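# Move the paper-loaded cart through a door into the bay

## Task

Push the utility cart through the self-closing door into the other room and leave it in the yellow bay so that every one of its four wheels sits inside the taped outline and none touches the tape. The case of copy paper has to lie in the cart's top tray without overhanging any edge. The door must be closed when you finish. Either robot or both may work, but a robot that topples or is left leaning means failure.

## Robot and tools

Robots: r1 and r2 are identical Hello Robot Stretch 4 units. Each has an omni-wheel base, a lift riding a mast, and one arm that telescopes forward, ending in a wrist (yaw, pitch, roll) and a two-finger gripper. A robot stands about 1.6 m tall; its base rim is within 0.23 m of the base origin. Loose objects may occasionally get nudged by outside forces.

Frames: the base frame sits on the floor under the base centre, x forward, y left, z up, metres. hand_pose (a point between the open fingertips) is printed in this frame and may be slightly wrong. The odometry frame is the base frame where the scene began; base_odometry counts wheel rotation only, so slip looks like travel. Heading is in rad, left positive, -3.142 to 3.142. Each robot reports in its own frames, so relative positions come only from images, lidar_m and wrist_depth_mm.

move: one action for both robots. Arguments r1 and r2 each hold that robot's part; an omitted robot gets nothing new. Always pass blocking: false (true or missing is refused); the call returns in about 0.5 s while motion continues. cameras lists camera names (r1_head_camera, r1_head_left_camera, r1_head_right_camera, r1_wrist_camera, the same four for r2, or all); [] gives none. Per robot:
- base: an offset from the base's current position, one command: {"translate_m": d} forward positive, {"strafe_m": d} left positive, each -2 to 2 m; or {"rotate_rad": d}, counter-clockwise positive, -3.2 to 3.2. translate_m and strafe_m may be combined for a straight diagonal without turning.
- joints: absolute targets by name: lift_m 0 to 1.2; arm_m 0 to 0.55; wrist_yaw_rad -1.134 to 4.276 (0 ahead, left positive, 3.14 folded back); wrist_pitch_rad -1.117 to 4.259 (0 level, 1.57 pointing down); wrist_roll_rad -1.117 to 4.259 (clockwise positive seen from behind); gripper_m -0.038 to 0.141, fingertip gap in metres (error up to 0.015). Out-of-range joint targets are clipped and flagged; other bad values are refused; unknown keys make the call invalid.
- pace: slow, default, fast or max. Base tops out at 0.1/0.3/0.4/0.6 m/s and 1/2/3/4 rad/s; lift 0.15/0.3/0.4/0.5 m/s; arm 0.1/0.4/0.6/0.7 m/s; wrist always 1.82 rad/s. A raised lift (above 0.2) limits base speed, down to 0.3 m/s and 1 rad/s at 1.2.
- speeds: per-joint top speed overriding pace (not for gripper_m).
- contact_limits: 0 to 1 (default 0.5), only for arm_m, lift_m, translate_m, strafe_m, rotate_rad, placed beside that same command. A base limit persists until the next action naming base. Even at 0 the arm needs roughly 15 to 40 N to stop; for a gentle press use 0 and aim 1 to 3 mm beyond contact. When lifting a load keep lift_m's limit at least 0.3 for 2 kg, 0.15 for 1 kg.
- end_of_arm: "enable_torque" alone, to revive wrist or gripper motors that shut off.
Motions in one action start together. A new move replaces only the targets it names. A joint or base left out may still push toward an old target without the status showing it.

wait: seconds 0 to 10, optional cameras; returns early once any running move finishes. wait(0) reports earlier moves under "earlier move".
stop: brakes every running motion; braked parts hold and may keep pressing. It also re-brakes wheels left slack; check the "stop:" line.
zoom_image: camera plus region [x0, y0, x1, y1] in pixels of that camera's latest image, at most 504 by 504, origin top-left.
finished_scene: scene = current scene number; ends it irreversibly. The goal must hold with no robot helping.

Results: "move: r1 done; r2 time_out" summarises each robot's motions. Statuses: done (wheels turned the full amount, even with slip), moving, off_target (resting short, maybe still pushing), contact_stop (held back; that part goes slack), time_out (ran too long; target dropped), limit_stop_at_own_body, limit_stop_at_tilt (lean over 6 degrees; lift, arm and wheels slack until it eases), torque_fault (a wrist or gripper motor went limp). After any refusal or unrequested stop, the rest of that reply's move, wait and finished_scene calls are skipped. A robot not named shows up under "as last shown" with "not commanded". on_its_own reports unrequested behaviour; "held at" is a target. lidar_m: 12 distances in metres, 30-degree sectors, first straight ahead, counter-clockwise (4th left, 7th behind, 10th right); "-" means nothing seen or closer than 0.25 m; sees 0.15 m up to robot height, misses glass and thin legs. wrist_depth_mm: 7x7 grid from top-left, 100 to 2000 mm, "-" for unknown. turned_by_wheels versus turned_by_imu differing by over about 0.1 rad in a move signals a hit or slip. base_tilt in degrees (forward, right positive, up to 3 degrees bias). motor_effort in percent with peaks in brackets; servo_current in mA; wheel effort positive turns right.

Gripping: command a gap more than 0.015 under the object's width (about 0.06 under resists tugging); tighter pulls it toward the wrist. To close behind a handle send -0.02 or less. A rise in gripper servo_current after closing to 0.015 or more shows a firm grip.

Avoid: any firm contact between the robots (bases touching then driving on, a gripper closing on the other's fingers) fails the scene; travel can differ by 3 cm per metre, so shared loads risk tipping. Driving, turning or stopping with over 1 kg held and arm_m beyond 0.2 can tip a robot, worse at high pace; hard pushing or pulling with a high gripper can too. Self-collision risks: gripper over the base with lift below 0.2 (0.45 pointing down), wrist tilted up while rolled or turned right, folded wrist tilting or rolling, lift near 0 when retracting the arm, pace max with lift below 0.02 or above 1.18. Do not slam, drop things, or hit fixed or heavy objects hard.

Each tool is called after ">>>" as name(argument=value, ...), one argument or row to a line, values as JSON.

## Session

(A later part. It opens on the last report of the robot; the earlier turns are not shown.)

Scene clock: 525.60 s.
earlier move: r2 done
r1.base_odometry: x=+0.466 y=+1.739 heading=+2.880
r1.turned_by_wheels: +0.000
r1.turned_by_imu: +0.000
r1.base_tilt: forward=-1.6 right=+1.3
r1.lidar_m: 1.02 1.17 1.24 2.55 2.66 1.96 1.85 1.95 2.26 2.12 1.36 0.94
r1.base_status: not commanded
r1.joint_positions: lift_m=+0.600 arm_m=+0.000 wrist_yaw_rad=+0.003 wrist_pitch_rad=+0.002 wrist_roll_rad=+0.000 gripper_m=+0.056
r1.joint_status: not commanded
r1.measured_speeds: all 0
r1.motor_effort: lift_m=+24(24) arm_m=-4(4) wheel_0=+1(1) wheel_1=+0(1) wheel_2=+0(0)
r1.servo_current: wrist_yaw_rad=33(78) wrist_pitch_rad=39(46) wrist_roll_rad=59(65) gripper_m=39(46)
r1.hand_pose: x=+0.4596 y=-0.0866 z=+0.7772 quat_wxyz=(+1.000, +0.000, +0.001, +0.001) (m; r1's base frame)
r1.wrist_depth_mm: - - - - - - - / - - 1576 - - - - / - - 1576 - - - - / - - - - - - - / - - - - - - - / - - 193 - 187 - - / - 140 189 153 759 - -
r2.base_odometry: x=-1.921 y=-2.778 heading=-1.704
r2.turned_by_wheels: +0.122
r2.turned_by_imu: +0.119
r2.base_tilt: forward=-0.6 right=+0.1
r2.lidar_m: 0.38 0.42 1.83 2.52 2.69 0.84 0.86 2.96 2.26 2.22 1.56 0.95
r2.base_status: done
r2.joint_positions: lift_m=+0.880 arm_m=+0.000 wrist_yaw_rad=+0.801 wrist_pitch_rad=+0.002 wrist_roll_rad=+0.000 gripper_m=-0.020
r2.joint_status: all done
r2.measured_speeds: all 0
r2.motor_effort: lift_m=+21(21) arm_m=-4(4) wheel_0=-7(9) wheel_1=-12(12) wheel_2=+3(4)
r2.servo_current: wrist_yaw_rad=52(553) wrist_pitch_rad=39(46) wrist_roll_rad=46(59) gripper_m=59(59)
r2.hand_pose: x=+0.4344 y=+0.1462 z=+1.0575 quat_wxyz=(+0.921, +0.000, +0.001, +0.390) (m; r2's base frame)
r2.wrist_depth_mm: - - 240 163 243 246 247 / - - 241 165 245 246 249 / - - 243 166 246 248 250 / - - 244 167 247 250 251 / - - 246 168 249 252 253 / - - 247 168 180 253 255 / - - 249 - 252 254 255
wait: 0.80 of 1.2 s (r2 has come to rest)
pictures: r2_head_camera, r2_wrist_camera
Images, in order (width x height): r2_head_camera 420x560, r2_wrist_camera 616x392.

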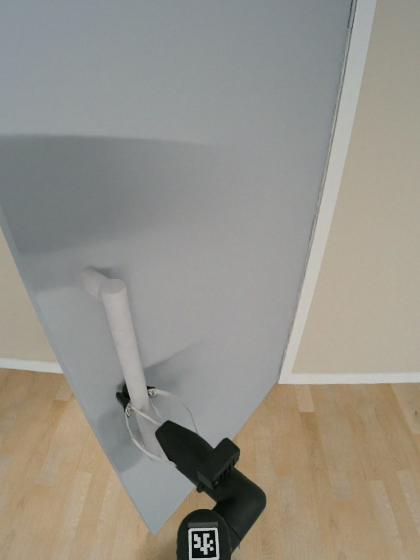

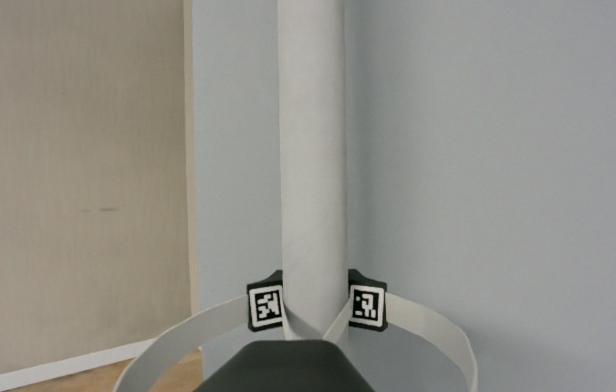

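>>> move(
  blocking=false,
  r2={"base": {"translate_m": -0.06, "strafe_m": -0.36}, "joints": {"wrist_yaw_rad": 1.16}, "speeds": {"wrist_yaw_rad": 0.22}},
)

>>> wait(
  seconds=2.0,
  cameras=["r2_wrist_camera", "r2_head_camera"],
)

Scene clock: 551.17 s.
move: r2 moving
r1: as last shown
r1.lidar_m: 1.03 1.14 1.24 2.55 2.62 2.00 1.87 1.95 2.26 2.12 1.35 0.95
r1.servo_current: wrist_yaw_rad=46(59) wrist_pitch_rad=39(46) wrist_roll_rad=52(59) gripper_m=33(46)
r1.wrist_depth_mm: - - - - - - - / - - - - - - - / - - - - - - - / - - - - - - - / - - - - - - - / - - 192 - 188 - - / - 141 188 153 768 - -
r2.base_odometry: x=-1.953 y=-2.769 heading=-1.704
r2.turned_by_wheels: +0.000
r2.turned_by_imu: +0.000
r2.base_tilt: forward=-0.6 right=+0.0
r2.lidar_m: 0.44 0.39 1.84 2.54 2.73 0.83 0.86 2.91 2.23 2.20 1.58 1.02
r2.base_status: translate_m moving; strafe_m moving
r2.joint_positions: lift_m=+0.880 arm_m=+0.000 wrist_yaw_rad=+0.875 wrist_pitch_rad=+0.002 wrist_roll_rad=+0.000 gripper_m=-0.020
r2.joint_status: wrist_yaw_rad moving
r2.measured_speeds: translate_m=-0.023 strafe_m=-0.126 rotate_rad=-0.005 lift_m=+0.000 arm_m=+0.000 wrist_yaw_rad=+0.216 wrist_pitch_rad=+0.000 wrist_roll_rad=+0.000
r2.motor_effort: lift_m=+21(21) arm_m=-4(4) wheel_0=+4(6) wheel_1=-19(20) wheel_2=+16(16)
r2.servo_current: wrist_yaw_rad=176(228) wrist_pitch_rad=46(46) wrist_roll_rad=52(52) gripper_m=46(52)
r2.hand_pose: x=+0.4229 y=+0.1653 z=+1.0575 quat_wxyz=(+0.906, +0.000, +0.001, +0.424) (m; r2's base frame)
r2.wrist_depth_mm: - - 243 165 242 241 239 / - - 244 170 243 242 242 / - - 245 168 245 243 243 / - - 248 168 245 245 244 / - - 249 169 247 246 245 / - - 249 170 181 247 247 / - - 251 - 249 248 248
pictures: none

Scene clock: 553.17 s.
earlier move: r2 moving
r1.base_odometry: x=+0.466 y=+1.739 heading=+2.880
r1.turned_by_wheels: +0.000
r1.turned_by_imu: +0.000
r1.base_tilt: forward=-1.6 right=+1.3
r1.lidar_m: 1.01 1.15 1.24 2.55 2.65 1.97 1.86 1.95 2.28 2.13 1.35 0.95
r1.base_status: not commanded
r1.joint_positions: lift_m=+0.600 arm_m=+0.000 wrist_yaw_rad=+0.003 wrist_pitch_rad=+0.002 wrist_roll_rad=+0.000 gripper_m=+0.056
r1.joint_status: not commanded
r1.measured_speeds: all 0
r1.motor_effort: lift_m=+24(24) arm_m=-4(4) wheel_0=+0(1) wheel_1=+0(1) wheel_2=+0(0)
r1.servo_current: wrist_yaw_rad=65(72) wrist_pitch_rad=46(52) wrist_roll_rad=33(65) gripper_m=39(52)
r1.hand_pose: x=+0.4596 y=-0.0866 z=+0.7772 quat_wxyz=(+1.000, +0.000, +0.001, +0.001) (m; r1's base frame)
r1.wrist_depth_mm: - - - - - - - / - - - - - - - / - 1708 - - - - - / - - - - - - - / - - - - - - - / - - 194 - 187 - - / - 151 1708 153 759 - -
r2.base_odometry: x=-2.269 y=-2.671 heading=-1.702
r2.turned_by_wheels: +0.002
r2.turned_by_imu: +0.005
r2.base_tilt: forward=-0.7 right=+0.0
r2.lidar_m: 0.59 0.36 0.40 2.87 3.07 0.90 0.94 2.48 1.91 1.86 1.61 1.25
r2.base_status: translate_m moving; strafe_m moving
r2.joint_positions: lift_m=+0.880 arm_m=+0.000 wrist_yaw_rad=+1.175 wrist_pitch_rad=+0.002 wrist_roll_rad=+0.000 gripper_m=-0.020
r2.joint_status: all done
r2.measured_speeds: translate_m=+0.000 strafe_m=+0.000 rotate_rad=+0.000 lift_m=+0.000 arm_m=+0.000 wrist_yaw_rad=+0.003 wrist_pitch_rad=+0.000 wrist_roll_rad=+0.000
r2.motor_effort: lift_m=+20(21) arm_m=-4(4) wheel_0=+15(19) wheel_1=+1(20) wheel_2=+8(17)
r2.servo_current: wrist_yaw_rad=85(228) wrist_pitch_rad=39(46) wrist_roll_rad=46(52) gripper_m=46(59)
r2.hand_pose: x=+0.3628 y=+0.2324 z=+1.0575 quat_wxyz=(+0.832, +0.000, +0.001, +0.554) (m; r2's base frame)
r2.wrist_depth_mm: - - 247 170 236 232 229 / - - 248 165 237 233 229 / - - 249 170 239 235 230 / - - 251 170 240 235 232 / - - 252 170 242 237 234 / - - 185 180 241 238 235 / - - 254 - 244 238 236
wait: 2.00 s; no rest
pictures: r2_head_camera, r2_wrist_camera
Images, in order (width x height): r2_head_camera 420x560, r2_wrist_camera 616x392.

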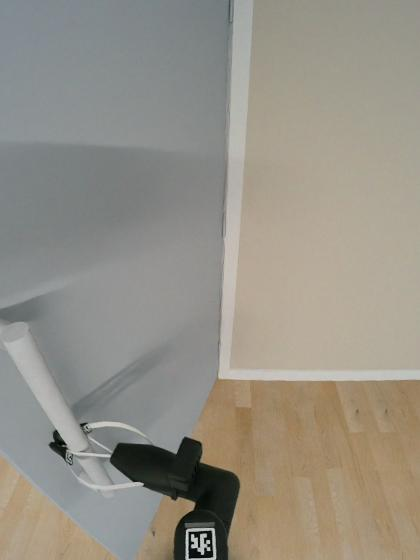

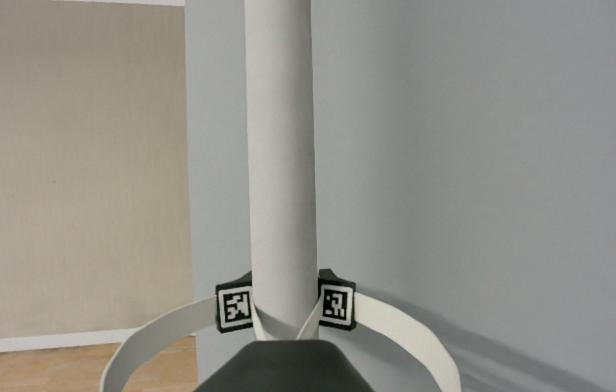

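>>> move(
  blocking=false,
  r2={"base": {"rotate_rad": 0.3}, "joints": {"wrist_yaw_rad": 0.84}, "speeds": {"wrist_yaw_rad": 0.7}, "pace": "slow"},
)

>>> wait(
  seconds=1.3,
  cameras=["r2_wrist_camera", "r2_head_camera"],
)

Scene clock: 561.17 s.
earlier move: r2 done
move: r2 moving
r1: as last shown
r1.lidar_m: 1.02 1.15 1.27 2.55 2.64 1.97 1.86 1.95 2.29 2.12 1.37 0.94
r1.motor_effort: lift_m=+24(24) arm_m=-4(4) wheel_0=+0(1) wheel_1=+0(0) wheel_2=+0(0)
r1.servo_current: wrist_yaw_rad=26(72) wrist_pitch_rad=39(46) wrist_roll_rad=39(52) gripper_m=39(52)
r1.wrist_depth_mm: - - - - - - - / - - - - - - - / - 1661 - - - - - / - - - - - - - / - - - - - - - / - - 193 - 187 - - / - 151 1708 153 759 - -
r2.base_odometry: x=-2.269 y=-2.671 heading=-1.578
r2.turned_by_wheels: +0.125
r2.turned_by_imu: +0.123
r2.base_tilt: forward=-0.7 right=+0.0
r2.lidar_m: 0.56 0.37 2.29 2.89 0.97 0.89 4.14 2.24 1.87 1.87 1.45 1.22
r2.base_status: rotate_rad moving
r2.joint_positions: lift_m=+0.880 arm_m=+0.000 wrist_yaw_rad=+0.999 wrist_pitch_rad=+0.002 wrist_roll_rad=+0.000 gripper_m=-0.020
r2.joint_status: wrist_yaw_rad moving
r2.measured_speeds: translate_m=-0.002 strafe_m=+0.000 rotate_rad=+0.490 lift_m=+0.000 arm_m=+0.000 wrist_yaw_rad=-0.565 wrist_pitch_rad=+0.000 wrist_roll_rad=+0.000
r2.motor_effort: lift_m=+21(21) arm_m=-1(4) wheel_0=+7(14) wheel_1=-2(3) wheel_2=-6(8)
r2.servo_current: wrist_yaw_rad=780(787) wrist_pitch_rad=39(46) wrist_roll_rad=59(59) gripper_m=52(52)
r2.hand_pose: x=+0.4005 y=+0.1952 z=+1.0575 quat_wxyz=(+0.878, +0.000, +0.001, +0.479) (m; r2's base frame)
r2.wrist_depth_mm: - - 244 239 237 235 233 / - - 245 240 238 236 236 / - - 246 241 241 238 236 / - - 247 176 242 239 236 / - - 249 175 244 241 238 / - - 183 168 244 241 239 / - - 251 - 245 242 241
pictures: none

Scene clock: 562.07 s.
earlier move: r2 done
r1.base_odometry: x=+0.466 y=+1.739 heading=+2.880
r1.turned_by_wheels: +0.000
r1.turned_by_imu: +0.000
r1.base_tilt: forward=-1.6 right=+1.3
r1.lidar_m: 1.02 1.15 1.23 2.55 2.65 1.96 1.87 1.96 2.27 2.12 1.36 0.95
r1.base_status: not commanded
r1.joint_positions: lift_m=+0.600 arm_m=+0.000 wrist_yaw_rad=+0.003 wrist_pitch_rad=+0.002 wrist_roll_rad=+0.000 gripper_m=+0.056
r1.joint_status: not commanded
r1.measured_speeds: all 0
r1.motor_effort: lift_m=+24(24) arm_m=-4(4) wheel_0=+1(1) wheel_1=+0(1) wheel_2=+0(0)
r1.servo_current: wrist_yaw_rad=59(72) wrist_pitch_rad=52(52) wrist_roll_rad=52(65) gripper_m=39(52)
r1.hand_pose: x=+0.4596 y=-0.0866 z=+0.7772 quat_wxyz=(+1.000, +0.000, +0.001, +0.001) (m; r1's base frame)
r1.wrist_depth_mm: - - - - - - - / - - - - - - - / - 1576 - - - - - / - - - - - - - / - - - - - - - / - - 191 - 187 - - / - 151 1661 153 759 - -
r2.base_odometry: x=-2.269 y=-2.671 heading=-1.403
r2.turned_by_wheels: +0.175
r2.turned_by_imu: +0.171
r2.base_tilt: forward=-0.7 right=+0.0
r2.lidar_m: 0.50 0.38 2.89 2.89 0.91 0.89 3.15 2.07 1.86 1.93 1.36 0.91
r2.base_status: done
r2.joint_positions: lift_m=+0.880 arm_m=+0.000 wrist_yaw_rad=+0.845 wrist_pitch_rad=+0.002 wrist_roll_rad=+0.000 gripper_m=-0.020
r2.joint_status: all done
r2.measured_speeds: all 0
r2.motor_effort: lift_m=+20(21) arm_m=+0(4) wheel_0=-3(14) wheel_1=-8(8) wheel_2=+1(8)
r2.servo_current: wrist_yaw_rad=59(787) wrist_pitch_rad=39(46) wrist_roll_rad=46(59) gripper_m=52(52)
r2.hand_pose: x=+0.4277 y=+0.1576 z=+1.0575 quat_wxyz=(+0.912, +0.000, +0.001, +0.410) (m; r2's base frame)
r2.wrist_depth_mm: - - 246 163 238 236 233 / - - 247 164 241 236 233 / - - 250 166 241 237 234 / - - 251 167 244 238 236 / - - 251 167 245 240 237 / - - 186 168 180 243 237 / - - 255 - 246 241 240
wait: 0.90 of 1.3 s (r2 has come to rest)
pictures: r2_head_camera, r2_wrist_camera
Images, in order (width x height): r2_head_camera 420x560, r2_wrist_camera 616x392.

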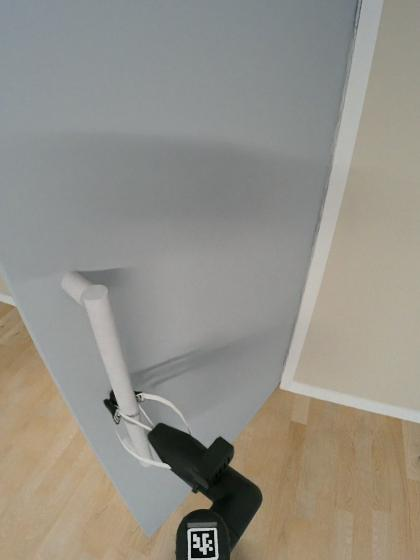

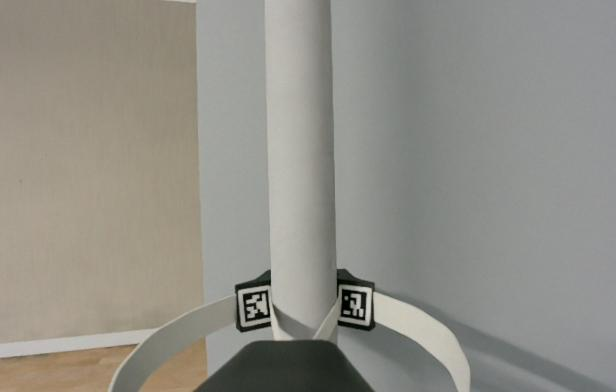

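>>> move(
  blocking=false,
  r2={"base": {"translate_m": -0.067, "strafe_m": -0.245}, "joints": {"wrist_yaw_rad": 1.09}, "speeds": {"wrist_yaw_rad": 0.2}},
)

>>> wait(
  seconds=1.8,
  cameras=["r2_wrist_camera", "r2_head_camera"],
)

Scene clock: 573.63 s.
move: r2 moving
r1: as last shown
r1.lidar_m: 0.99 1.16 1.27 2.56 2.64 1.98 1.87 1.96 2.26 2.13 1.36 0.93
r1.servo_current: wrist_yaw_rad=33(65) wrist_pitch_rad=39(46) wrist_roll_rad=46(65) gripper_m=39(52)
r1.wrist_depth_mm: - - - - - - - / - - - - - - - / - 1618 - - - - - / - - - - - - - / - - - - - - - / - - 192 - 187 - - / - 151 1708 153 759 - -
r2.base_odometry: x=-2.301 y=-2.669 heading=-1.402
r2.turned_by_wheels: +0.001
r2.turned_by_imu: +0.001
r2.base_tilt: forward=-0.6 right=+0.0
r2.lidar_m: 0.52 0.37 2.90 2.94 0.94 0.90 3.12 2.02 1.84 1.87 1.35 0.97
r2.base_status: translate_m moving; strafe_m moving
r2.joint_positions: lift_m=+0.880 arm_m=+0.000 wrist_yaw_rad=+0.919 wrist_pitch_rad=+0.002 wrist_roll_rad=+0.000 gripper_m=-0.020
r2.joint_status: wrist_yaw_rad moving
r2.measured_speeds: translate_m=-0.034 strafe_m=-0.120 rotate_rad=-0.006 lift_m=+0.000 arm_m=+0.000 wrist_yaw_rad=+0.188 wrist_pitch_rad=+0.000 wrist_roll_rad=+0.000
r2.motor_effort: lift_m=+21(21) arm_m=-4(4) wheel_0=+10(11) wheel_1=-17(17) wheel_2=+15(16)
r2.servo_current: wrist_yaw_rad=85(98) wrist_pitch_rad=39(46) wrist_roll_rad=52(59) gripper_m=46(52)
r2.hand_pose: x=+0.4153 y=+0.1763 z=+1.0575 quat_wxyz=(+0.896, +0.000, +0.001, +0.444) (m; r2's base frame)
r2.wrist_depth_mm: - - 249 165 237 232 227 / - - 251 167 238 233 229 / - - 252 168 239 233 229 / - - 252 166 240 235 230 / - - 254 167 242 236 232 / - - 186 168 183 237 235 / - - 257 - 243 237 235
pictures: none

Scene clock: 575.40 s.
earlier move: r2 done
r1.base_odometry: x=+0.466 y=+1.739 heading=+2.880
r1.turned_by_wheels: +0.000
r1.turned_by_imu: +0.000
r1.base_tilt: forward=-1.6 right=+1.3
r1.lidar_m: 1.01 1.15 1.24 2.55 2.65 1.97 1.87 1.94 2.26 2.15 1.37 0.95
r1.base_status: not commanded
r1.joint_positions: lift_m=+0.600 arm_m=+0.000 wrist_yaw_rad=+0.003 wrist_pitch_rad=+0.002 wrist_roll_rad=+0.000 gripper_m=+0.056
r1.joint_status: not commanded
r1.measured_speeds: all 0
r1.motor_effort: lift_m=+24(24) arm_m=-4(4) wheel_0=+0(1) wheel_1=+0(1) wheel_2=+0(0)
r1.servo_current: wrist_yaw_rad=52(65) wrist_pitch_rad=39(52) wrist_roll_rad=59(65) gripper_m=39(52)
r1.hand_pose: x=+0.4596 y=-0.0866 z=+0.7772 quat_wxyz=(+1.000, +0.000, +0.001, +0.001) (m; r1's base frame)
r1.wrist_depth_mm: - - - - - - - / - - - - - - - / - - - - - - - / - - - - - - - / - - - - - - - / - - 195 - 187 - - / - 152 1756 153 768 - -
r2.base_odometry: x=-2.521 y=-2.647 heading=-1.401
r2.turned_by_wheels: +0.001
r2.turned_by_imu: +0.003
r2.base_tilt: forward=-0.7 right=+0.0
r2.lidar_m: 0.56 0.37 3.12 3.14 0.99 1.01 2.71 1.77 1.62 1.62 1.31 1.17
r2.base_status: done
r2.joint_positions: lift_m=+0.880 arm_m=+0.000 wrist_yaw_rad=+1.100 wrist_pitch_rad=+0.002 wrist_roll_rad=+0.000 gripper_m=-0.020
r2.joint_status: all done
r2.measured_speeds: all 0
r2.motor_effort: lift_m=+20(21) arm_m=-3(4) wheel_0=+14(15) wheel_1=+1(17) wheel_2=+9(16)
r2.servo_current: wrist_yaw_rad=65(98) wrist_pitch_rad=39(46) wrist_roll_rad=59(59) gripper_m=46(59)
r2.hand_pose: x=+0.3797 y=+0.2173 z=+1.0575 quat_wxyz=(+0.853, +0.000, +0.001, +0.523) (m; r2's base frame)
r2.wrist_depth_mm: - - 248 167 236 230 224 / - - 250 163 236 229 225 / - - 252 167 239 231 225 / - - 253 167 239 233 228 / - - 255 168 240 234 229 / - - 186 168 238 235 230 / - - 257 - - 234 232
wait: 1.77 of 1.8 s (r2 has come to rest)
pictures: r2_head_camera, r2_wrist_camera
Images, in order (width x height): r2_head_camera 420x560, r2_wrist_camera 616x392.

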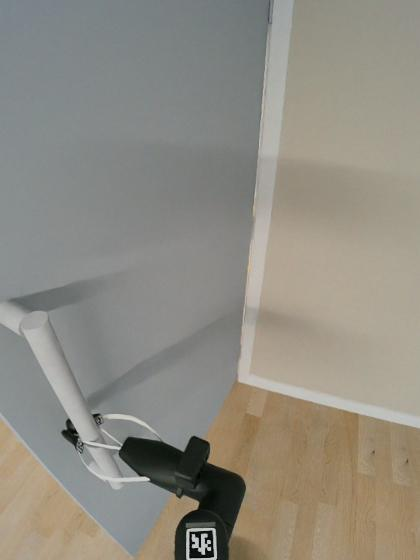

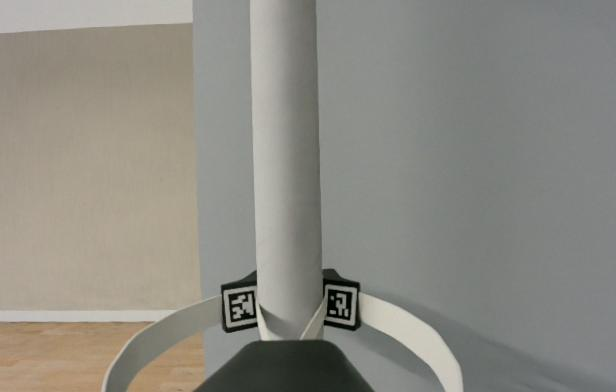

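>>> move(
  blocking=false,
  r2={"base": {"translate_m": -0.02, "strafe_m": -0.315}, "joints": {"wrist_yaw_rad": 1.36}, "speeds": {"wrist_yaw_rad": 0.18}},
)

>>> wait(
  seconds=2.0,
  cameras=["r2_wrist_camera", "r2_head_camera", "r2_head_left_camera", "r1_head_camera"],
)

Scene clock: 582.63 s.
move: r2 moving
r1: as last shown
r1.lidar_m: 0.99 1.14 1.23 2.56 2.65 1.97 1.86 1.95 2.26 2.14 1.39 0.94
r1.motor_effort: lift_m=+24(24) arm_m=-4(4) wheel_0=+1(1) wheel_1=+0(1) wheel_2=+0(0)
r1.servo_current: wrist_yaw_rad=59(72) wrist_pitch_rad=39(46) wrist_roll_rad=46(59) gripper_m=39(46)
r1.wrist_depth_mm: - - - - - - - / - - - - - - - / - - - - - - - / - - - - - - - / - - - - - - - / - - 193 - 187 - - / - 152 1708 153 759 - -
r2.base_odometry: x=-2.556 y=-2.651 heading=-1.399
r2.turned_by_wheels: +0.002
r2.turned_by_imu: +0.002
r2.base_tilt: forward=-0.6 right=+0.0
r2.lidar_m: 0.60 0.36 3.15 3.20 1.04 1.09 2.63 1.73 1.58 1.59 1.29 1.17
r2.base_status: translate_m moving; strafe_m moving
r2.joint_positions: lift_m=+0.880 arm_m=+0.000 wrist_yaw_rad=+1.173 wrist_pitch_rad=+0.002 wrist_roll_rad=+0.000 gripper_m=-0.020
r2.joint_status: wrist_yaw_rad moving
r2.measured_speeds: translate_m=-0.008 strafe_m=-0.136 rotate_rad=+0.001 lift_m=+0.000 arm_m=+0.000 wrist_yaw_rad=+0.183 wrist_pitch_rad=+0.000 wrist_roll_rad=+0.000
r2.motor_effort: lift_m=+21(21) arm_m=-4(4) wheel_0=+18(22) wheel_1=-11(11) wheel_2=+13(13)
r2.servo_current: wrist_yaw_rad=39(117) wrist_pitch_rad=46(46) wrist_roll_rad=39(52) gripper_m=52(59)
r2.hand_pose: x=+0.3633 y=+0.2320 z=+1.0575 quat_wxyz=(+0.833, +0.000, +0.001, +0.553) (m; r2's base frame)
r2.wrist_depth_mm: - - 251 164 235 226 219 / - - 254 165 236 227 221 / - - 254 166 236 228 223 / - - 256 169 237 229 224 / - - 257 167 240 230 225 / - - 186 168 184 232 226 / - - 259 - 241 229 227
pictures: none

Scene clock: 584.57 s.
earlier move: r2 done
r1.base_odometry: x=+0.466 y=+1.739 heading=+2.880
r1.turned_by_wheels: +0.000
r1.turned_by_imu: +0.000
r1.base_tilt: forward=-1.6 right=+1.3
r1.lidar_m: 1.00 1.15 1.25 2.56 2.66 1.96 1.87 1.95 2.27 2.13 1.39 0.94
r1.base_status: not commanded
r1.joint_positions: lift_m=+0.600 arm_m=+0.000 wrist_yaw_rad=+0.003 wrist_pitch_rad=+0.002 wrist_roll_rad=+0.000 gripper_m=+0.056
r1.joint_status: not commanded
r1.measured_speeds: all 0
r1.motor_effort: lift_m=+24(24) arm_m=-4(4) wheel_0=+0(1) wheel_1=+0(1) wheel_2=+0(0)
r1.servo_current: wrist_yaw_rad=65(72) wrist_pitch_rad=39(46) wrist_roll_rad=46(65) gripper_m=33(46)
r1.hand_pose: x=+0.4596 y=-0.0866 z=+0.7772 quat_wxyz=(+1.000, +0.000, +0.001, +0.001) (m; r1's base frame)
r1.wrist_depth_mm: - - - - - - - / 1618 - - - - - - / 1618 - - - - - - / - - - - - - - / - - - - - - - / - - 194 - 187 - - / - 1708 1708 153 768 - -
r2.base_odometry: x=-2.835 y=-2.681 heading=-1.399
r2.turned_by_wheels: +0.000
r2.turned_by_imu: +0.006
r2.base_tilt: forward=-0.7 right=+0.1
r2.lidar_m: 0.74 0.33 0.38 3.48 1.25 4.73 2.24 1.44 1.32 1.34 1.18 1.08
r2.base_status: done
r2.joint_positions: lift_m=+0.880 arm_m=+0.000 wrist_yaw_rad=+1.377 wrist_pitch_rad=+0.002 wrist_roll_rad=+0.000 gripper_m=-0.020
r2.joint_status: all done
r2.measured_speeds: all 0
r2.motor_effort: lift_m=+20(21) arm_m=+4(4) wheel_0=+15(27) wheel_1=+5(12) wheel_2=+6(14)
r2.servo_current: wrist_yaw_rad=91(130) wrist_pitch_rad=39(46) wrist_roll_rad=52(59) gripper_m=52(59)
r2.hand_pose: x=+0.3123 y=+0.2661 z=+1.0576 quat_wxyz=(+0.772, +0.000, +0.001, +0.635) (m; r2's base frame)
r2.wrist_depth_mm: - - 247 238 235 229 224 / - - 249 238 235 229 225 / - - 249 240 236 230 225 / - - 251 173 238 231 227 / - - 254 173 239 233 228 / - - 183 173 237 234 229 / - - 257 - 240 234 230
wait: 1.93 of 2 s (r2 has come to rest)
pictures: r1_head_camera, r2_head_camera, r2_head_left_camera, r2_wrist_camera
Images, in order (width x height): r1_head_camera 420x560, r2_head_camera 420x560, r2_head_left_camera 420x672, r2_wrist_camera 616x392.

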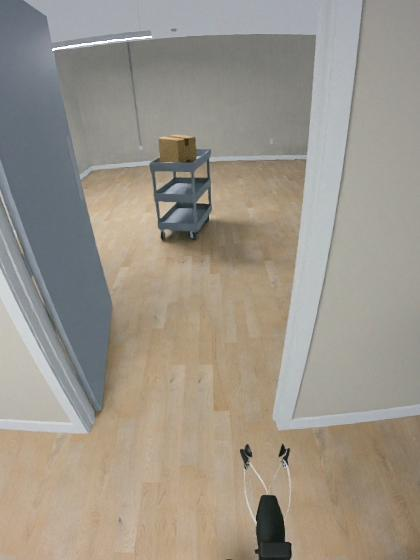

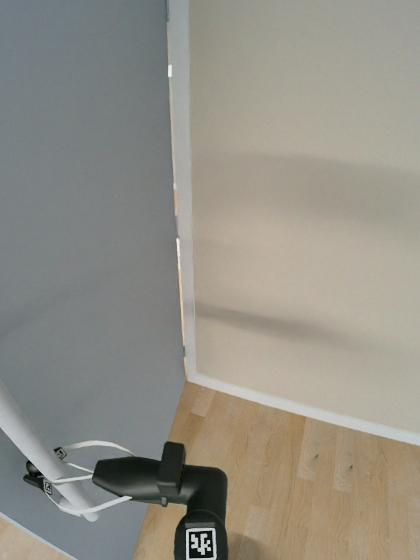

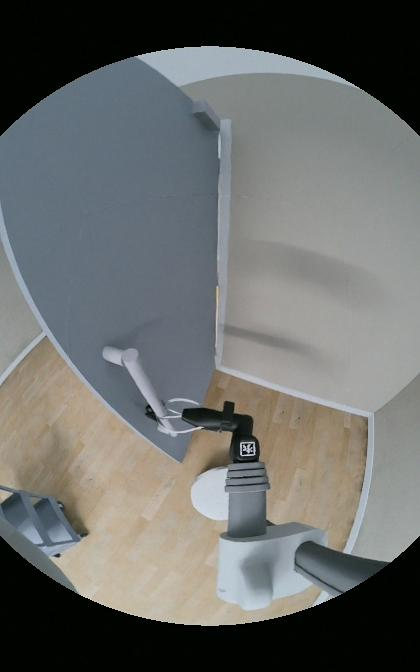

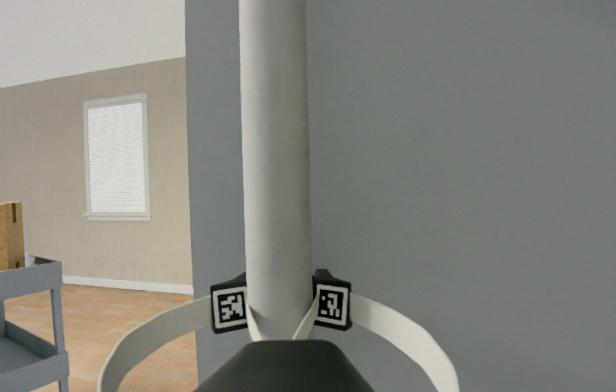

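>>> move(
  blocking=false,
  r1={"base": {"translate_m": 1.6, "strafe_m": 0.18}, "pace": "fast"},
)

>>> wait(
  seconds=4.3,
  cameras=["r1_head_camera", "r1_head_left_camera"],
)

Scene clock: 598.23 s.
move: r1 moving
r1.base_odometry: x=+0.416 y=+1.746 heading=+2.880
r1.turned_by_wheels: +0.000
r1.turned_by_imu: +0.000
r1.base_tilt: forward=-1.6 right=+1.3
r1.lidar_m: 0.98 1.12 1.21 2.56 2.63 2.05 1.91 2.00 2.24 2.15 1.29 0.91
r1.base_status: translate_m moving; strafe_m moving
r1.joint_positions: lift_m=+0.600 arm_m=+0.000 wrist_yaw_rad=+0.003 wrist_pitch_rad=+0.002 wrist_roll_rad=+0.000 gripper_m=+0.056
r1.joint_status: not commanded
r1.measured_speeds: translate_m=+0.195 strafe_m=+0.023 rotate_rad=+0.003 lift_m=+0.000 arm_m=+0.000 wrist_yaw_rad=+0.000 wrist_pitch_rad=+0.000 wrist_roll_rad=+0.000
r1.motor_effort: lift_m=+24(24) arm_m=-4(4) wheel_0=+8(8) wheel_1=+9(10) wheel_2=-11(11)
r1.servo_current: wrist_yaw_rad=52(59) wrist_pitch_rad=46(52) wrist_roll_rad=52(65) gripper_m=39(46)
r1.hand_pose: x=+0.4596 y=-0.0866 z=+0.7772 quat_wxyz=(+1.000, +0.000, +0.001, +0.001) (m; r1's base frame)
r1.wrist_depth_mm: - - - - 699 - - / - - - - 715 - - / - - - - 723 - - / - - - - - - - / - - - - 699 - - / - - 194 - 188 - - / - 1708 1708 153 668 - -
r2: as last shown
r2.turned_by_imu: +0.001
r2.base_tilt: forward=-0.7 right=+0.0
r2.lidar_m: 0.77 0.33 0.38 3.47 1.25 4.73 2.19 1.42 1.33 1.33 1.16 1.07
r2.motor_effort: lift_m=+20(21) arm_m=+4(4) wheel_0=+16(16) wheel_1=+5(6) wheel_2=+6(6)
r2.servo_current: wrist_yaw_rad=91(104) wrist_pitch_rad=39(39) wrist_roll_rad=46(52) gripper_m=52(52)
r2.wrist_depth_mm: - - 248 237 236 229 224 / - - 249 238 235 230 224 / - - 250 238 236 230 226 / - - 251 174 238 232 227 / - - 252 174 241 233 228 / - - 182 173 237 234 229 / - - 255 - 240 234 231
pictures: none

Scene clock: 602.53 s.
earlier move: r1 moving
r1.base_odometry: x=-1.117 y=+1.977 heading=+2.880
r1.turned_by_wheels: +0.000
r1.turned_by_imu: +0.001
r1.base_tilt: forward=-1.5 right=+1.3
r1.lidar_m: 1.47 1.60 0.69 0.59 0.61 0.78 3.52 0.67 0.75 1.83 2.34 3.15
r1.base_status: translate_m moving; strafe_m moving
r1.joint_positions: lift_m=+0.600 arm_m=+0.000 wrist_yaw_rad=+0.003 wrist_pitch_rad=+0.002 wrist_roll_rad=+0.000 gripper_m=+0.056
r1.joint_status: not commanded
r1.measured_speeds: translate_m=+0.094 strafe_m=+0.011 rotate_rad=-0.001 lift_m=+0.000 arm_m=+0.000 wrist_yaw_rad=+0.000 wrist_pitch_rad=+0.000 wrist_roll_rad=+0.000
r1.motor_effort: lift_m=+24(24) arm_m=-4(4) wheel_0=+0(10) wheel_1=+2(11) wheel_2=+2(13)
r1.servo_current: wrist_yaw_rad=52(72) wrist_pitch_rad=46(52) wrist_roll_rad=39(72) gripper_m=46(52)
r1.hand_pose: x=+0.4596 y=-0.0867 z=+0.7772 quat_wxyz=(+1.000, +0.000, +0.001, +0.001) (m; r1's base frame)
r1.wrist_depth_mm: - - - - - - - / - - - - - - - / - - 1397 - - - - / - - 1397 - - - - / - - - - - - - / - - 190 - 187 - - / 1921 1661 178 143 1756 1708 1863
r2.base_odometry: x=-2.835 y=-2.681 heading=-1.399
r2.turned_by_wheels: +0.000
r2.turned_by_imu: +0.001
r2.base_tilt: forward=-0.7 right=+0.0
r2.lidar_m: 0.76 0.33 0.37 3.49 1.25 4.72 2.20 1.44 1.30 1.35 1.15 1.07
r2.base_status: not commanded
r2.joint_positions: lift_m=+0.880 arm_m=+0.000 wrist_yaw_rad=+1.377 wrist_pitch_rad=+0.002 wrist_roll_rad=+0.000 gripper_m=-0.020
r2.joint_status: not commanded
r2.measured_speeds: all 0
r2.motor_effort: lift_m=+20(21) arm_m=+4(4) wheel_0=+16(16) wheel_1=+5(6) wheel_2=+6(6)
r2.servo_current: wrist_yaw_rad=98(104) wrist_pitch_rad=39(46) wrist_roll_rad=39(59) gripper_m=52(59)
r2.hand_pose: x=+0.3123 y=+0.2661 z=+1.0576 quat_wxyz=(+0.772, +0.000, +0.001, +0.635) (m; r2's base frame)
r2.wrist_depth_mm: - - 247 237 235 228 223 / - - 249 238 236 229 225 / - - 249 240 237 231 226 / - - 252 174 238 231 227 / - - 253 173 240 233 229 / - - 183 173 237 233 229 / - - 255 - 239 233 230
wait: 4.30 s; no rest
pictures: r1_head_camera, r1_head_left_camera
Images, in order (width x height): r1_head_camera 420x560, r1_head_left_camera 420x672.

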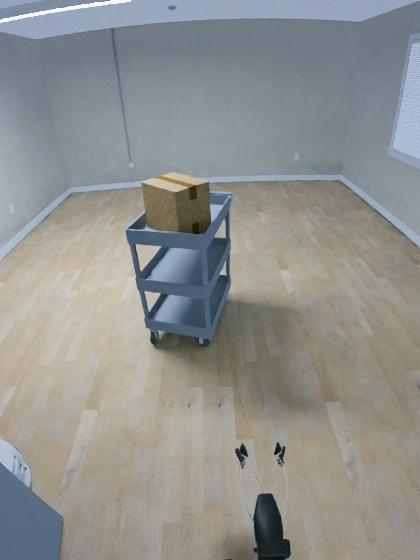

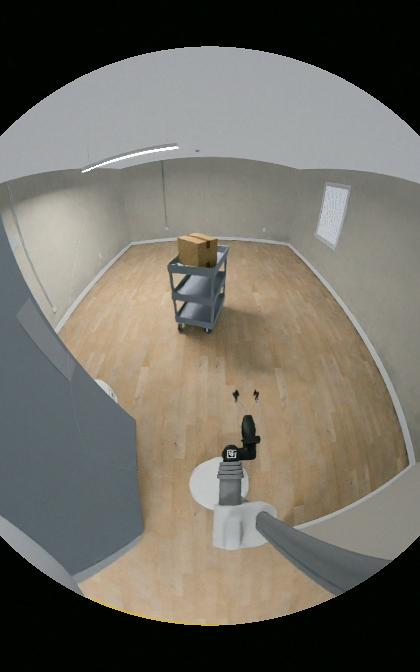

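>>> zoom_image(
  camera="r1_head_camera",
  region=[90, 150, 290, 360],
)

>>> move(
  blocking=false,
  r1={"base": {"translate_m": 0.4, "strafe_m": -0.55}, "pace": "fast"},
)

>>> wait(
  seconds=2.4,
  cameras=["r1_head_camera", "r1_head_left_camera"],
)

Scaled by 2.400 from the camera's 420x560 image, which has a finer 600x800 frame.

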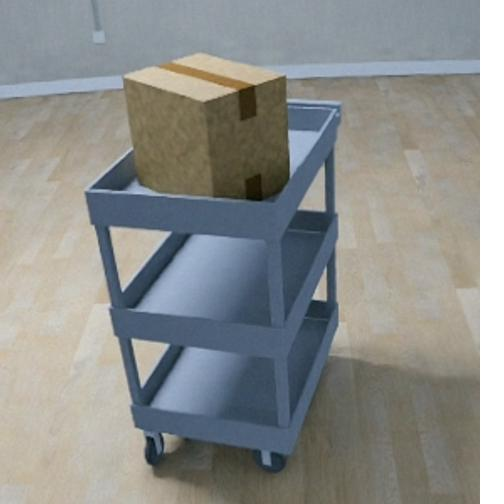

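Scene clock: 608.10 s.
earlier move: r1 done
move: r1 moving
r1.base_odometry: x=-1.145 y=+2.026 heading=+2.880
r1.turned_by_wheels: +0.000
r1.turned_by_imu: -0.001
r1.base_tilt: forward=-1.6 right=+1.3
r1.lidar_m: 1.44 1.56 0.76 0.65 0.66 0.83 3.58 0.66 0.78 1.96 2.29 3.06
r1.base_status: translate_m moving; strafe_m moving
r1.joint_positions: lift_m=+0.600 arm_m=+0.000 wrist_yaw_rad=+0.003 wrist_pitch_rad=+0.002 wrist_roll_rad=+0.000 gripper_m=+0.056
r1.joint_status: not commanded
r1.measured_speeds: translate_m=+0.115 strafe_m=-0.158 rotate_rad=-0.003 lift_m=+0.000 arm_m=+0.000 wrist_yaw_rad=+0.000 wrist_pitch_rad=+0.000 wrist_roll_rad=+0.000
r1.motor_effort: lift_m=+24(24) arm_m=-4(4) wheel_0=+12(13) wheel_1=-8(8) wheel_2=-8(8)
r1.servo_current: wrist_yaw_rad=65(65) wrist_pitch_rad=39(46) wrist_roll_rad=65(65) gripper_m=46(46)
r1.hand_pose: x=+0.4596 y=-0.0867 z=+0.7772 quat_wxyz=(+1.000, +0.000, +0.001, +0.001) (m; r1's base frame)
r1.wrist_depth_mm: - - - - - - - / - - - - - - - / - - 1336 - - - - / - - 1366 - - - - / - - - - - - - / - - 190 - 188 - - / 1921 1336 177 142 1808 1618 1921
r2: as last shown
r2.turned_by_imu: +0.000
r2.base_tilt: forward=-0.8 right=+0.0
r2.lidar_m: 0.76 0.35 0.38 3.45 1.23 4.72 2.22 1.45 1.33 1.35 1.19 1.08
r2.motor_effort: lift_m=+20(21) arm_m=+4(4) wheel_0=+15(16) wheel_1=+5(5) wheel_2=+6(6)
r2.servo_current: wrist_yaw_rad=98(98) wrist_pitch_rad=46(46) wrist_roll_rad=46(52) gripper_m=52(59)
r2.wrist_depth_mm: - - 247 236 235 229 223 / - - 248 237 236 229 224 / - - 250 240 236 230 226 / - - 251 174 238 232 228 / - - 253 173 240 233 228 / - - 183 174 238 233 230 / - - 257 - 240 234 230
pictures: none

Scene clock: 610.50 s.
earlier move: r1 moving
r1.base_odometry: x=-1.371 y=+2.613 heading=+2.880
r1.turned_by_wheels: +0.000
r1.turned_by_imu: -0.002
r1.base_tilt: forward=-1.6 right=+1.3
r1.lidar_m: 4.86 1.24 3.18 1.22 1.24 4.07 0.88 0.93 1.26 1.70 1.75 2.37
r1.base_status: translate_m moving; strafe_m moving
r1.joint_positions: lift_m=+0.600 arm_m=+0.000 wrist_yaw_rad=+0.003 wrist_pitch_rad=+0.002 wrist_roll_rad=+0.000 gripper_m=+0.056
r1.joint_status: not commanded
r1.measured_speeds: all 0
r1.motor_effort: lift_m=+24(24) arm_m=-4(4) wheel_0=+0(14) wheel_1=+0(8) wheel_2=+2(9)
r1.servo_current: wrist_yaw_rad=33(72) wrist_pitch_rad=39(52) wrist_roll_rad=39(72) gripper_m=46(46)
r1.hand_pose: x=+0.4596 y=-0.0867 z=+0.7772 quat_wxyz=(+1.000, +0.000, +0.001, +0.001) (m; r1's base frame)
r1.wrist_depth_mm: - - - - - - - / - - - - - - - / 1060 - - - - - - / - - - - - - - / - - - - - - - / - - 194 - 187 - - / - 164 1708 153 1808 1661 1863
r2.base_odometry: x=-2.835 y=-2.681 heading=-1.399
r2.turned_by_wheels: +0.000
r2.turned_by_imu: +0.000
r2.base_tilt: forward=-0.7 right=+0.0
r2.lidar_m: 0.75 0.34 0.37 1.79 1.23 4.73 2.22 1.44 1.30 1.34 1.17 1.08
r2.base_status: not commanded
r2.joint_positions: lift_m=+0.880 arm_m=+0.000 wrist_yaw_rad=+1.377 wrist_pitch_rad=+0.002 wrist_roll_rad=+0.000 gripper_m=-0.020
r2.joint_status: not commanded
r2.measured_speeds: all 0
r2.motor_effort: lift_m=+20(21) arm_m=+4(4) wheel_0=+15(16) wheel_1=+5(6) wheel_2=+6(6)
r2.servo_current: wrist_yaw_rad=91(104) wrist_pitch_rad=39(46) wrist_roll_rad=59(59) gripper_m=52(59)
r2.hand_pose: x=+0.3123 y=+0.2661 z=+1.0576 quat_wxyz=(+0.772, +0.000, +0.001, +0.635) (m; r2's base frame)
r2.wrist_depth_mm: - - 246 237 234 229 223 / - - 249 238 236 229 225 / - - 250 239 236 230 225 / - - 252 174 238 232 228 / - - 253 173 240 232 227 / - - 183 173 237 233 230 / - - 256 - 240 235 231
wait: 2.40 s; no rest
pictures: r1_head_camera, r1_head_left_camera
Images, in order (width x height): r1_head_camera 420x560, r1_head_left_camera 420x672.

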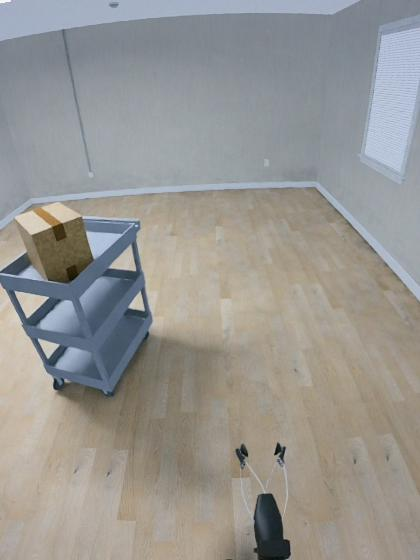

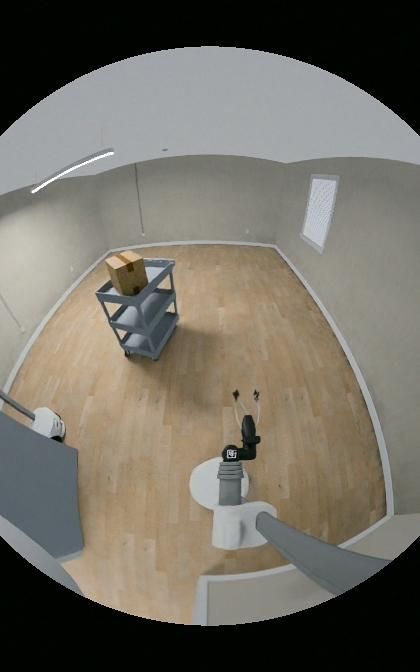

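>>> move(
  blocking=false,
  r1={"base": {"translate_m": 2.0}, "joints": {"gripper_m": 0.1}, "pace": "fast"},
)

>>> wait(
  seconds=5.4,
)

>>> move(
  blocking=false,
  r1={"base": {"translate_m": 0.5, "strafe_m": 0.3}, "joints": {"lift_m": 0.7}, "pace": "fast"},
)

>>> wait(
  seconds=2.2,
)

>>> move(
  blocking=false,
  r1={"base": {"rotate_rad": 2.84}, "pace": "fast"},
)

>>> wait(
  seconds=2.2,
  cameras=["r1_head_camera", "r1_head_left_camera", "r1_wrist_camera"],
)

Scene clock: 624.67 s.
earlier move: r1 done
move: r1 moving
r1.base_odometry: x=-1.419 y=+2.626 heading=+2.880
r1.turned_by_wheels: +0.000
r1.turned_by_imu: +0.000
r1.base_tilt: forward=-1.6 right=+1.3
r1.lidar_m: 4.83 1.19 3.17 1.24 1.24 1.59 0.93 0.99 1.34 1.70 1.77 2.34
r1.base_status: translate_m moving
r1.joint_positions: lift_m=+0.600 arm_m=+0.000 wrist_yaw_rad=+0.003 wrist_pitch_rad=+0.002 wrist_roll_rad=+0.000 gripper_m=+0.075
r1.joint_status: gripper_m moving
r1.measured_speeds: translate_m=+0.194 strafe_m=+0.000 rotate_rad=-0.009 lift_m=+0.000 arm_m=+0.000 wrist_yaw_rad=+0.000 wrist_pitch_rad=+0.000 wrist_roll_rad=+0.000
r1.motor_effort: lift_m=+24(24) arm_m=-4(4) wheel_0=+7(9) wheel_1=+5(8) wheel_2=-11(12)
r1.servo_current: wrist_yaw_rad=52(72) wrist_pitch_rad=39(46) wrist_roll_rad=33(52) gripper_m=65(65)
r1.hand_pose: x=+0.4596 y=-0.0867 z=+0.7772 quat_wxyz=(+1.000, +0.000, +0.001, +0.001) (m; r1's base frame)
r1.wrist_depth_mm: - - - - - - - / - - - - - - - / - - - - - - - / - - - - - - - / - - - - - - - / - - 196 - 189 - - / 1430 1708 1708 143 1808 1661 1808
r2: as last shown
r2.lidar_m: 0.76 0.35 0.37 1.78 1.24 4.72 2.22 1.44 1.32 1.35 1.17 1.08
r2.servo_current: wrist_yaw_rad=98(104) wrist_pitch_rad=33(46) wrist_roll_rad=46(59) gripper_m=39(52)
r2.wrist_depth_mm: - - 247 237 234 229 224 / - - 249 238 235 229 225 / - - 250 240 236 230 227 / - - 252 174 238 232 227 / - - 253 173 239 232 228 / - - 182 173 237 235 229 / - - 257 - 240 234 231
pictures: none

Scene clock: 630.07 s.
earlier move: r1 moving
r1.base_odometry: x=-3.301 y=+3.129 heading=+2.880
r1.turned_by_wheels: +0.000
r1.turned_by_imu: +0.001
r1.base_tilt: forward=-1.6 right=+1.3
r1.lidar_m: 2.89 2.99 3.24 0.73 0.54 0.77 2.92 2.43 1.73 1.62 1.68 2.23
r1.base_status: translate_m moving
r1.joint_positions: lift_m=+0.600 arm_m=+0.000 wrist_yaw_rad=+0.003 wrist_pitch_rad=+0.002 wrist_roll_rad=+0.000 gripper_m=+0.100
r1.joint_status: all done
r1.measured_speeds: translate_m=+0.044 strafe_m=+0.000 rotate_rad=+0.001 lift_m=+0.000 arm_m=+0.000 wrist_yaw_rad=+0.000 wrist_pitch_rad=+0.000 wrist_roll_rad=+0.000
r1.motor_effort: lift_m=+24(24) arm_m=-4(4) wheel_0=+1(10) wheel_1=+0(9) wheel_2=+2(13)
r1.servo_current: wrist_yaw_rad=52(78) wrist_pitch_rad=46(52) wrist_roll_rad=39(65) gripper_m=39(78)
r1.hand_pose: x=+0.4596 y=-0.0867 z=+0.7772 quat_wxyz=(+1.000, +0.000, +0.001, +0.001) (m; r1's base frame)
r1.wrist_depth_mm: - - - - - - - / - - - - - - - / - - - - - - - / - - - - - - - / - - - - - - - / - - 215 - 198 - - / 1921 1808 1708 145 1808 1618 1863
r2.base_odometry: x=-2.835 y=-2.681 heading=-1.399
r2.turned_by_wheels: +0.000
r2.turned_by_imu: +0.001
r2.base_tilt: forward=-0.7 right=+0.1
r2.lidar_m: 0.75 0.33 0.37 3.49 1.25 4.73 2.22 1.43 1.32 1.34 1.17 1.07
r2.base_status: not commanded
r2.joint_positions: lift_m=+0.880 arm_m=+0.000 wrist_yaw_rad=+1.377 wrist_pitch_rad=+0.002 wrist_roll_rad=+0.000 gripper_m=-0.020
r2.joint_status: not commanded
r2.measured_speeds: all 0
r2.motor_effort: lift_m=+20(21) arm_m=+4(4) wheel_0=+16(16) wheel_1=+5(6) wheel_2=+6(6)
r2.servo_current: wrist_yaw_rad=98(117) wrist_pitch_rad=33(46) wrist_roll_rad=39(59) gripper_m=52(59)
r2.hand_pose: x=+0.3123 y=+0.2661 z=+1.0576 quat_wxyz=(+0.772, +0.000, +0.001, +0.635) (m; r2's base frame)
r2.wrist_depth_mm: - - 248 237 234 229 224 / - - 249 237 235 229 225 / - - 250 238 236 231 226 / - - 251 174 238 232 226 / - - 254 173 239 233 228 / - - 183 174 237 234 230 / - - 256 - 240 234 230
wait: 5.40 s; no rest
pictures: none

Scene clock: 630.57 s.
earlier move: r1 done
move: r1 moving
r1.base_odometry: x=-3.376 y=+3.119 heading=+2.881
r1.turned_by_wheels: +0.000
r1.turned_by_imu: +0.000
r1.base_tilt: forward=-1.6 right=+1.3
r1.lidar_m: 2.81 2.89 3.22 0.86 0.56 0.71 2.98 2.50 1.75 1.63 1.68 2.29
r1.base_status: translate_m moving; strafe_m moving
r1.joint_positions: lift_m=+0.661 arm_m=+0.000 wrist_yaw_rad=+0.002 wrist_pitch_rad=+0.002 wrist_roll_rad=+0.000 gripper_m=+0.100
r1.joint_status: lift_m moving
r1.measured_speeds: translate_m=+0.234 strafe_m=+0.114 rotate_rad=+0.001 lift_m=+0.206 arm_m=+0.000 wrist_yaw_rad=+0.000 wrist_pitch_rad=+0.000 wrist_roll_rad=+0.000
r1.motor_effort: lift_m=+28(29) arm_m=-4(4) wheel_0=+2(4) wheel_1=+12(12) wheel_2=-12(12)
r1.servo_current: wrist_yaw_rad=46(65) wrist_pitch_rad=33(52) wrist_roll_rad=46(65) gripper_m=39(46)
r1.hand_pose: x=+0.4595 y=-0.0867 z=+0.8388 quat_wxyz=(+1.000, +0.000, +0.001, +0.001) (m; r1's base frame)
r1.wrist_depth_mm: - - - - - - - / - - - - - - - / - - - - - - - / - - - - - - - / - - - - - - - / - - 215 - 198 - - / - 1808 1808 145 1983 1808 1863
r2: as last shown
r2.turned_by_imu: +0.000
r2.base_tilt: forward=-0.7 right=+0.0
r2.lidar_m: 0.76 0.33 0.37 3.47 1.21 4.74 2.21 1.44 1.32 1.34 1.16 1.05
r2.motor_effort: lift_m=+21(21) arm_m=+4(4) wheel_0=+15(16) wheel_1=+5(6) wheel_2=+6(6)
r2.servo_current: wrist_yaw_rad=98(111) wrist_pitch_rad=39(39) wrist_roll_rad=46(52) gripper_m=52(52)
r2.wrist_depth_mm: - - 246 237 235 229 223 / - - 249 237 236 229 224 / - - 250 239 236 230 226 / - - 252 174 238 232 227 / - - 253 173 239 232 229 / - - 183 173 238 235 230 / - - 256 - 241 234 230
pictures: none

Scene clock: 632.70 s.
earlier move: r1 done
r1.base_odometry: x=-3.862 y=+2.969 heading=+2.881
r1.turned_by_wheels: +0.000
r1.turned_by_imu: +0.002
r1.base_tilt: forward=-1.6 right=+1.2
r1.lidar_m: 2.38 2.45 2.96 2.80 2.91 0.75 0.84 2.86 2.03 1.89 1.95 2.51
r1.base_status: done
r1.joint_positions: lift_m=+0.700 arm_m=+0.000 wrist_yaw_rad=+0.002 wrist_pitch_rad=+0.002 wrist_roll_rad=+0.000 gripper_m=+0.100
r1.joint_status: all done
r1.measured_speeds: all 0
r1.motor_effort: lift_m=+24(29) arm_m=-4(4) wheel_0=+0(7) wheel_1=+3(13) wheel_2=+1(12)
r1.servo_current: wrist_yaw_rad=46(65) wrist_pitch_rad=39(52) wrist_roll_rad=39(78) gripper_m=39(52)
r1.hand_pose: x=+0.4595 y=-0.0867 z=+0.8772 quat_wxyz=(+1.000, +0.000, +0.001, +0.001) (m; r1's base frame)
r1.wrist_depth_mm: - - - - - - - / - - - - - - - / - - - - - - - / - - - - - - - / - - - - - - - / - - 215 - 198 - - / - 1921 1983 145 - 1921 -
r2.base_odometry: x=-2.835 y=-2.681 heading=-1.399
r2.turned_by_wheels: +0.000
r2.turned_by_imu: +0.000
r2.base_tilt: forward=-0.7 right=+0.1
r2.lidar_m: 0.75 0.32 0.37 3.49 1.27 4.73 2.25 1.45 1.32 1.34 1.16 1.06
r2.base_status: not commanded
r2.joint_positions: lift_m=+0.880 arm_m=+0.000 wrist_yaw_rad=+1.377 wrist_pitch_rad=+0.002 wrist_roll_rad=+0.000 gripper_m=-0.020
r2.joint_status: not commanded
r2.measured_speeds: all 0
r2.motor_effort: lift_m=+20(21) arm_m=+4(4) wheel_0=+15(16) wheel_1=+5(6) wheel_2=+6(6)
r2.servo_current: wrist_yaw_rad=104(111) wrist_pitch_rad=46(46) wrist_roll_rad=52(65) gripper_m=52(52)
r2.hand_pose: x=+0.3123 y=+0.2661 z=+1.0576 quat_wxyz=(+0.772, +0.000, +0.001, +0.635) (m; r2's base frame)
r2.wrist_depth_mm: - - 247 236 234 228 224 / - - 249 237 236 229 224 / - - 250 239 237 232 226 / - - 252 174 238 231 227 / - - 253 174 240 233 229 / - - 183 173 238 234 230 / - - 256 - 241 234 232
wait: 2.13 of 2.2 s (r1 has come to rest)
pictures: none

Scene clock: 633.20 s.
move: r1 moving
r1.base_odometry: x=-3.861 y=+2.969 heading=-3.087
r1.turned_by_wheels: +0.315
r1.turned_by_imu: +0.316
r1.base_tilt: forward=-1.6 right=+1.3
r1.lidar_m: 2.39 2.78 2.82 2.82 0.77 0.75 3.41 2.21 1.93 1.91 2.22 2.38
r1.base_status: rotate_rad moving
r1.joint_positions: lift_m=+0.700 arm_m=+0.000 wrist_yaw_rad=+0.002 wrist_pitch_rad=+0.002 wrist_roll_rad=+0.000 gripper_m=+0.100
r1.joint_status: not commanded
r1.measured_speeds: translate_m=+0.001 strafe_m=+0.001 rotate_rad=+1.218 lift_m=+0.000 arm_m=+0.000 wrist_yaw_rad=+0.000 wrist_pitch_rad=+0.000 wrist_roll_rad=+0.000
r1.motor_effort: lift_m=+24(24) arm_m=-4(4) wheel_0=-8(9) wheel_1=-7(8) wheel_2=-7(9)
r1.servo_current: wrist_yaw_rad=52(59) wrist_pitch_rad=46(46) wrist_roll_rad=65(65) gripper_m=33(46)
r1.hand_pose: x=+0.4595 y=-0.0868 z=+0.8772 quat_wxyz=(+1.000, +0.000, +0.001, +0.001) (m; r1's base frame)
r1.wrist_depth_mm: - - - - - - - / - - - - - - - / - - - - - - - / - - - - - - - / - - - - - - - / - - 215 - 198 - - / - 1921 1863 144 - 1921 -
r2: as last shown
r2.base_tilt: forward=-0.7 right=+0.0
r2.lidar_m: 0.75 0.32 0.37 3.48 1.26 4.71 2.23 1.45 1.31 1.34 1.16 1.08
r2.motor_effort: lift_m=+21(21) arm_m=+4(4) wheel_0=+16(16) wheel_1=+5(6) wheel_2=+6(6)
r2.servo_current: wrist_yaw_rad=104(104) wrist_pitch_rad=39(46) wrist_roll_rad=46(52) gripper_m=52(52)
r2.wrist_depth_mm: - - 247 237 234 229 224 / - - 249 238 235 229 225 / - - 249 240 236 231 226 / - - 251 174 238 232 228 / - - 253 173 240 232 228 / - - 183 173 238 234 229 / - - 256 - 241 234 230
pictures: none

Scene clock: 635.13 s.
earlier move: r1 done
r1.base_odometry: x=-3.862 y=+2.969 heading=-0.563
r1.turned_by_wheels: +2.525
r1.turned_by_imu: +2.539
r1.base_tilt: forward=-1.6 right=+1.3
r1.lidar_m: 0.75 3.38 2.35 1.91 1.87 2.11 2.43 2.40 2.67 2.86 2.80 0.80
r1.base_status: done
r1.joint_positions: lift_m=+0.700 arm_m=+0.000 wrist_yaw_rad=+0.002 wrist_pitch_rad=+0.002 wrist_roll_rad=+0.000 gripper_m=+0.100
r1.joint_status: not commanded
r1.measured_speeds: all 0
r1.motor_effort: lift_m=+24(24) arm_m=-4(4) wheel_0=-2(12) wheel_1=+0(9) wheel_2=+0(10)
r1.servo_current: wrist_yaw_rad=46(72) wrist_pitch_rad=39(52) wrist_roll_rad=52(72) gripper_m=39(52)
r1.hand_pose: x=+0.4595 y=-0.0868 z=+0.8772 quat_wxyz=(+1.000, +0.000, +0.001, +0.001) (m; r1's base frame)
r1.wrist_depth_mm: - - - - - - - / - - - - - - - / - - - 904 - - - / - - - 904 1008 - - / - - - - - 621 - / - - 211 - 198 - - / - 1921 1921 139 - - -
r2.base_odometry: x=-2.835 y=-2.681 heading=-1.399
r2.turned_by_wheels: +0.000
r2.turned_by_imu: +0.000
r2.base_tilt: forward=-0.7 right=+0.0
r2.lidar_m: 0.76 0.35 0.36 3.48 1.22 4.74 2.19 1.46 1.32 1.36 1.19 1.07
r2.base_status: not commanded
r2.joint_positions: lift_m=+0.880 arm_m=+0.000 wrist_yaw_rad=+1.377 wrist_pitch_rad=+0.002 wrist_roll_rad=+0.000 gripper_m=-0.020
r2.joint_status: not commanded
r2.measured_speeds: all 0
r2.motor_effort: lift_m=+21(21) arm_m=+4(4) wheel_0=+15(16) wheel_1=+5(6) wheel_2=+5(6)
r2.servo_current: wrist_yaw_rad=98(111) wrist_pitch_rad=39(52) wrist_roll_rad=46(59) gripper_m=46(52)
r2.hand_pose: x=+0.3123 y=+0.2661 z=+1.0576 quat_wxyz=(+0.772, +0.000, +0.001, +0.635) (m; r2's base frame)
r2.wrist_depth_mm: - - 247 238 235 229 223 / - - 248 238 235 229 224 / - - 250 239 236 230 225 / - - 252 174 238 232 227 / - - 252 174 240 232 229 / - - 183 174 238 234 229 / - - 256 - 240 234 230
wait: 1.93 of 2.2 s (r1 has come to rest)
pictures: r1_head_camera, r1_head_left_camera, r1_wrist_camera
Images, in order (width x height): r1_head_camera 420x560, r1_head_left_camera 420x672, r1_wrist_camera 616x392.

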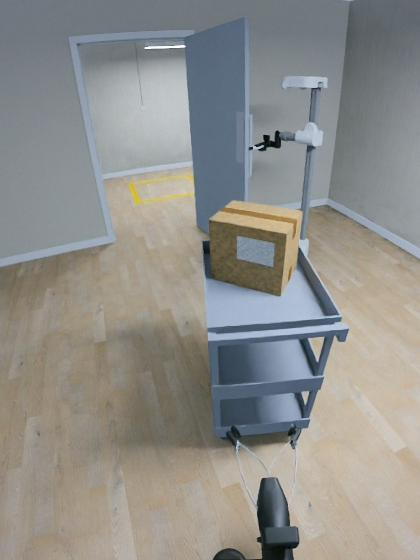

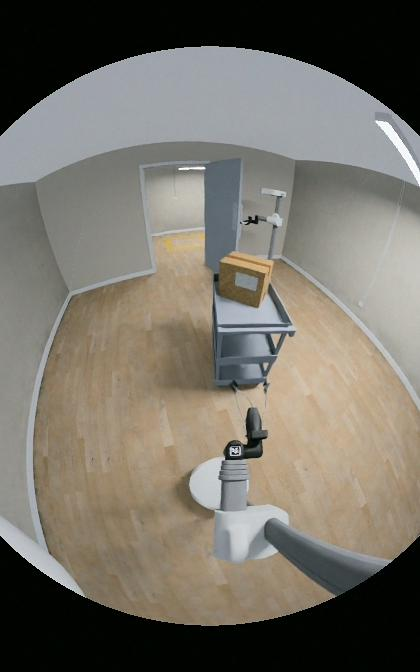

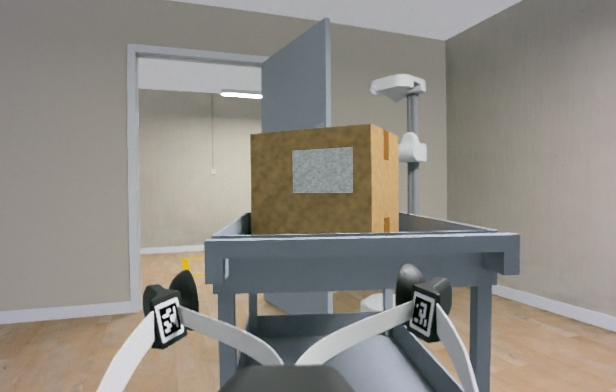

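>>> zoom_image(
  camera="r1_wrist_camera",
  region=[180, 200, 560, 392],
)

>>> zoom_image(
  camera="r1_head_camera",
  region=[180, 180, 380, 460],
)

Scaled by 1.326.

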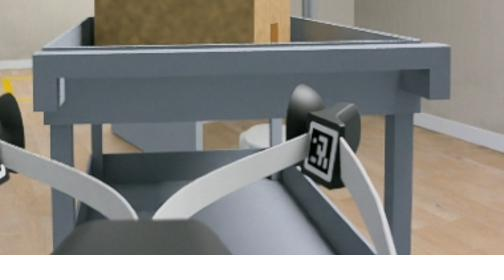

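Scaled by 1.800 from the camera's 420x560 image, which has a finer 600x800 frame.

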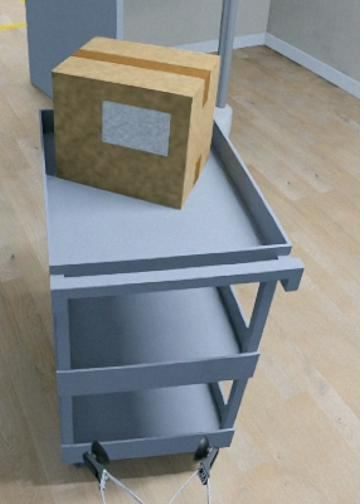

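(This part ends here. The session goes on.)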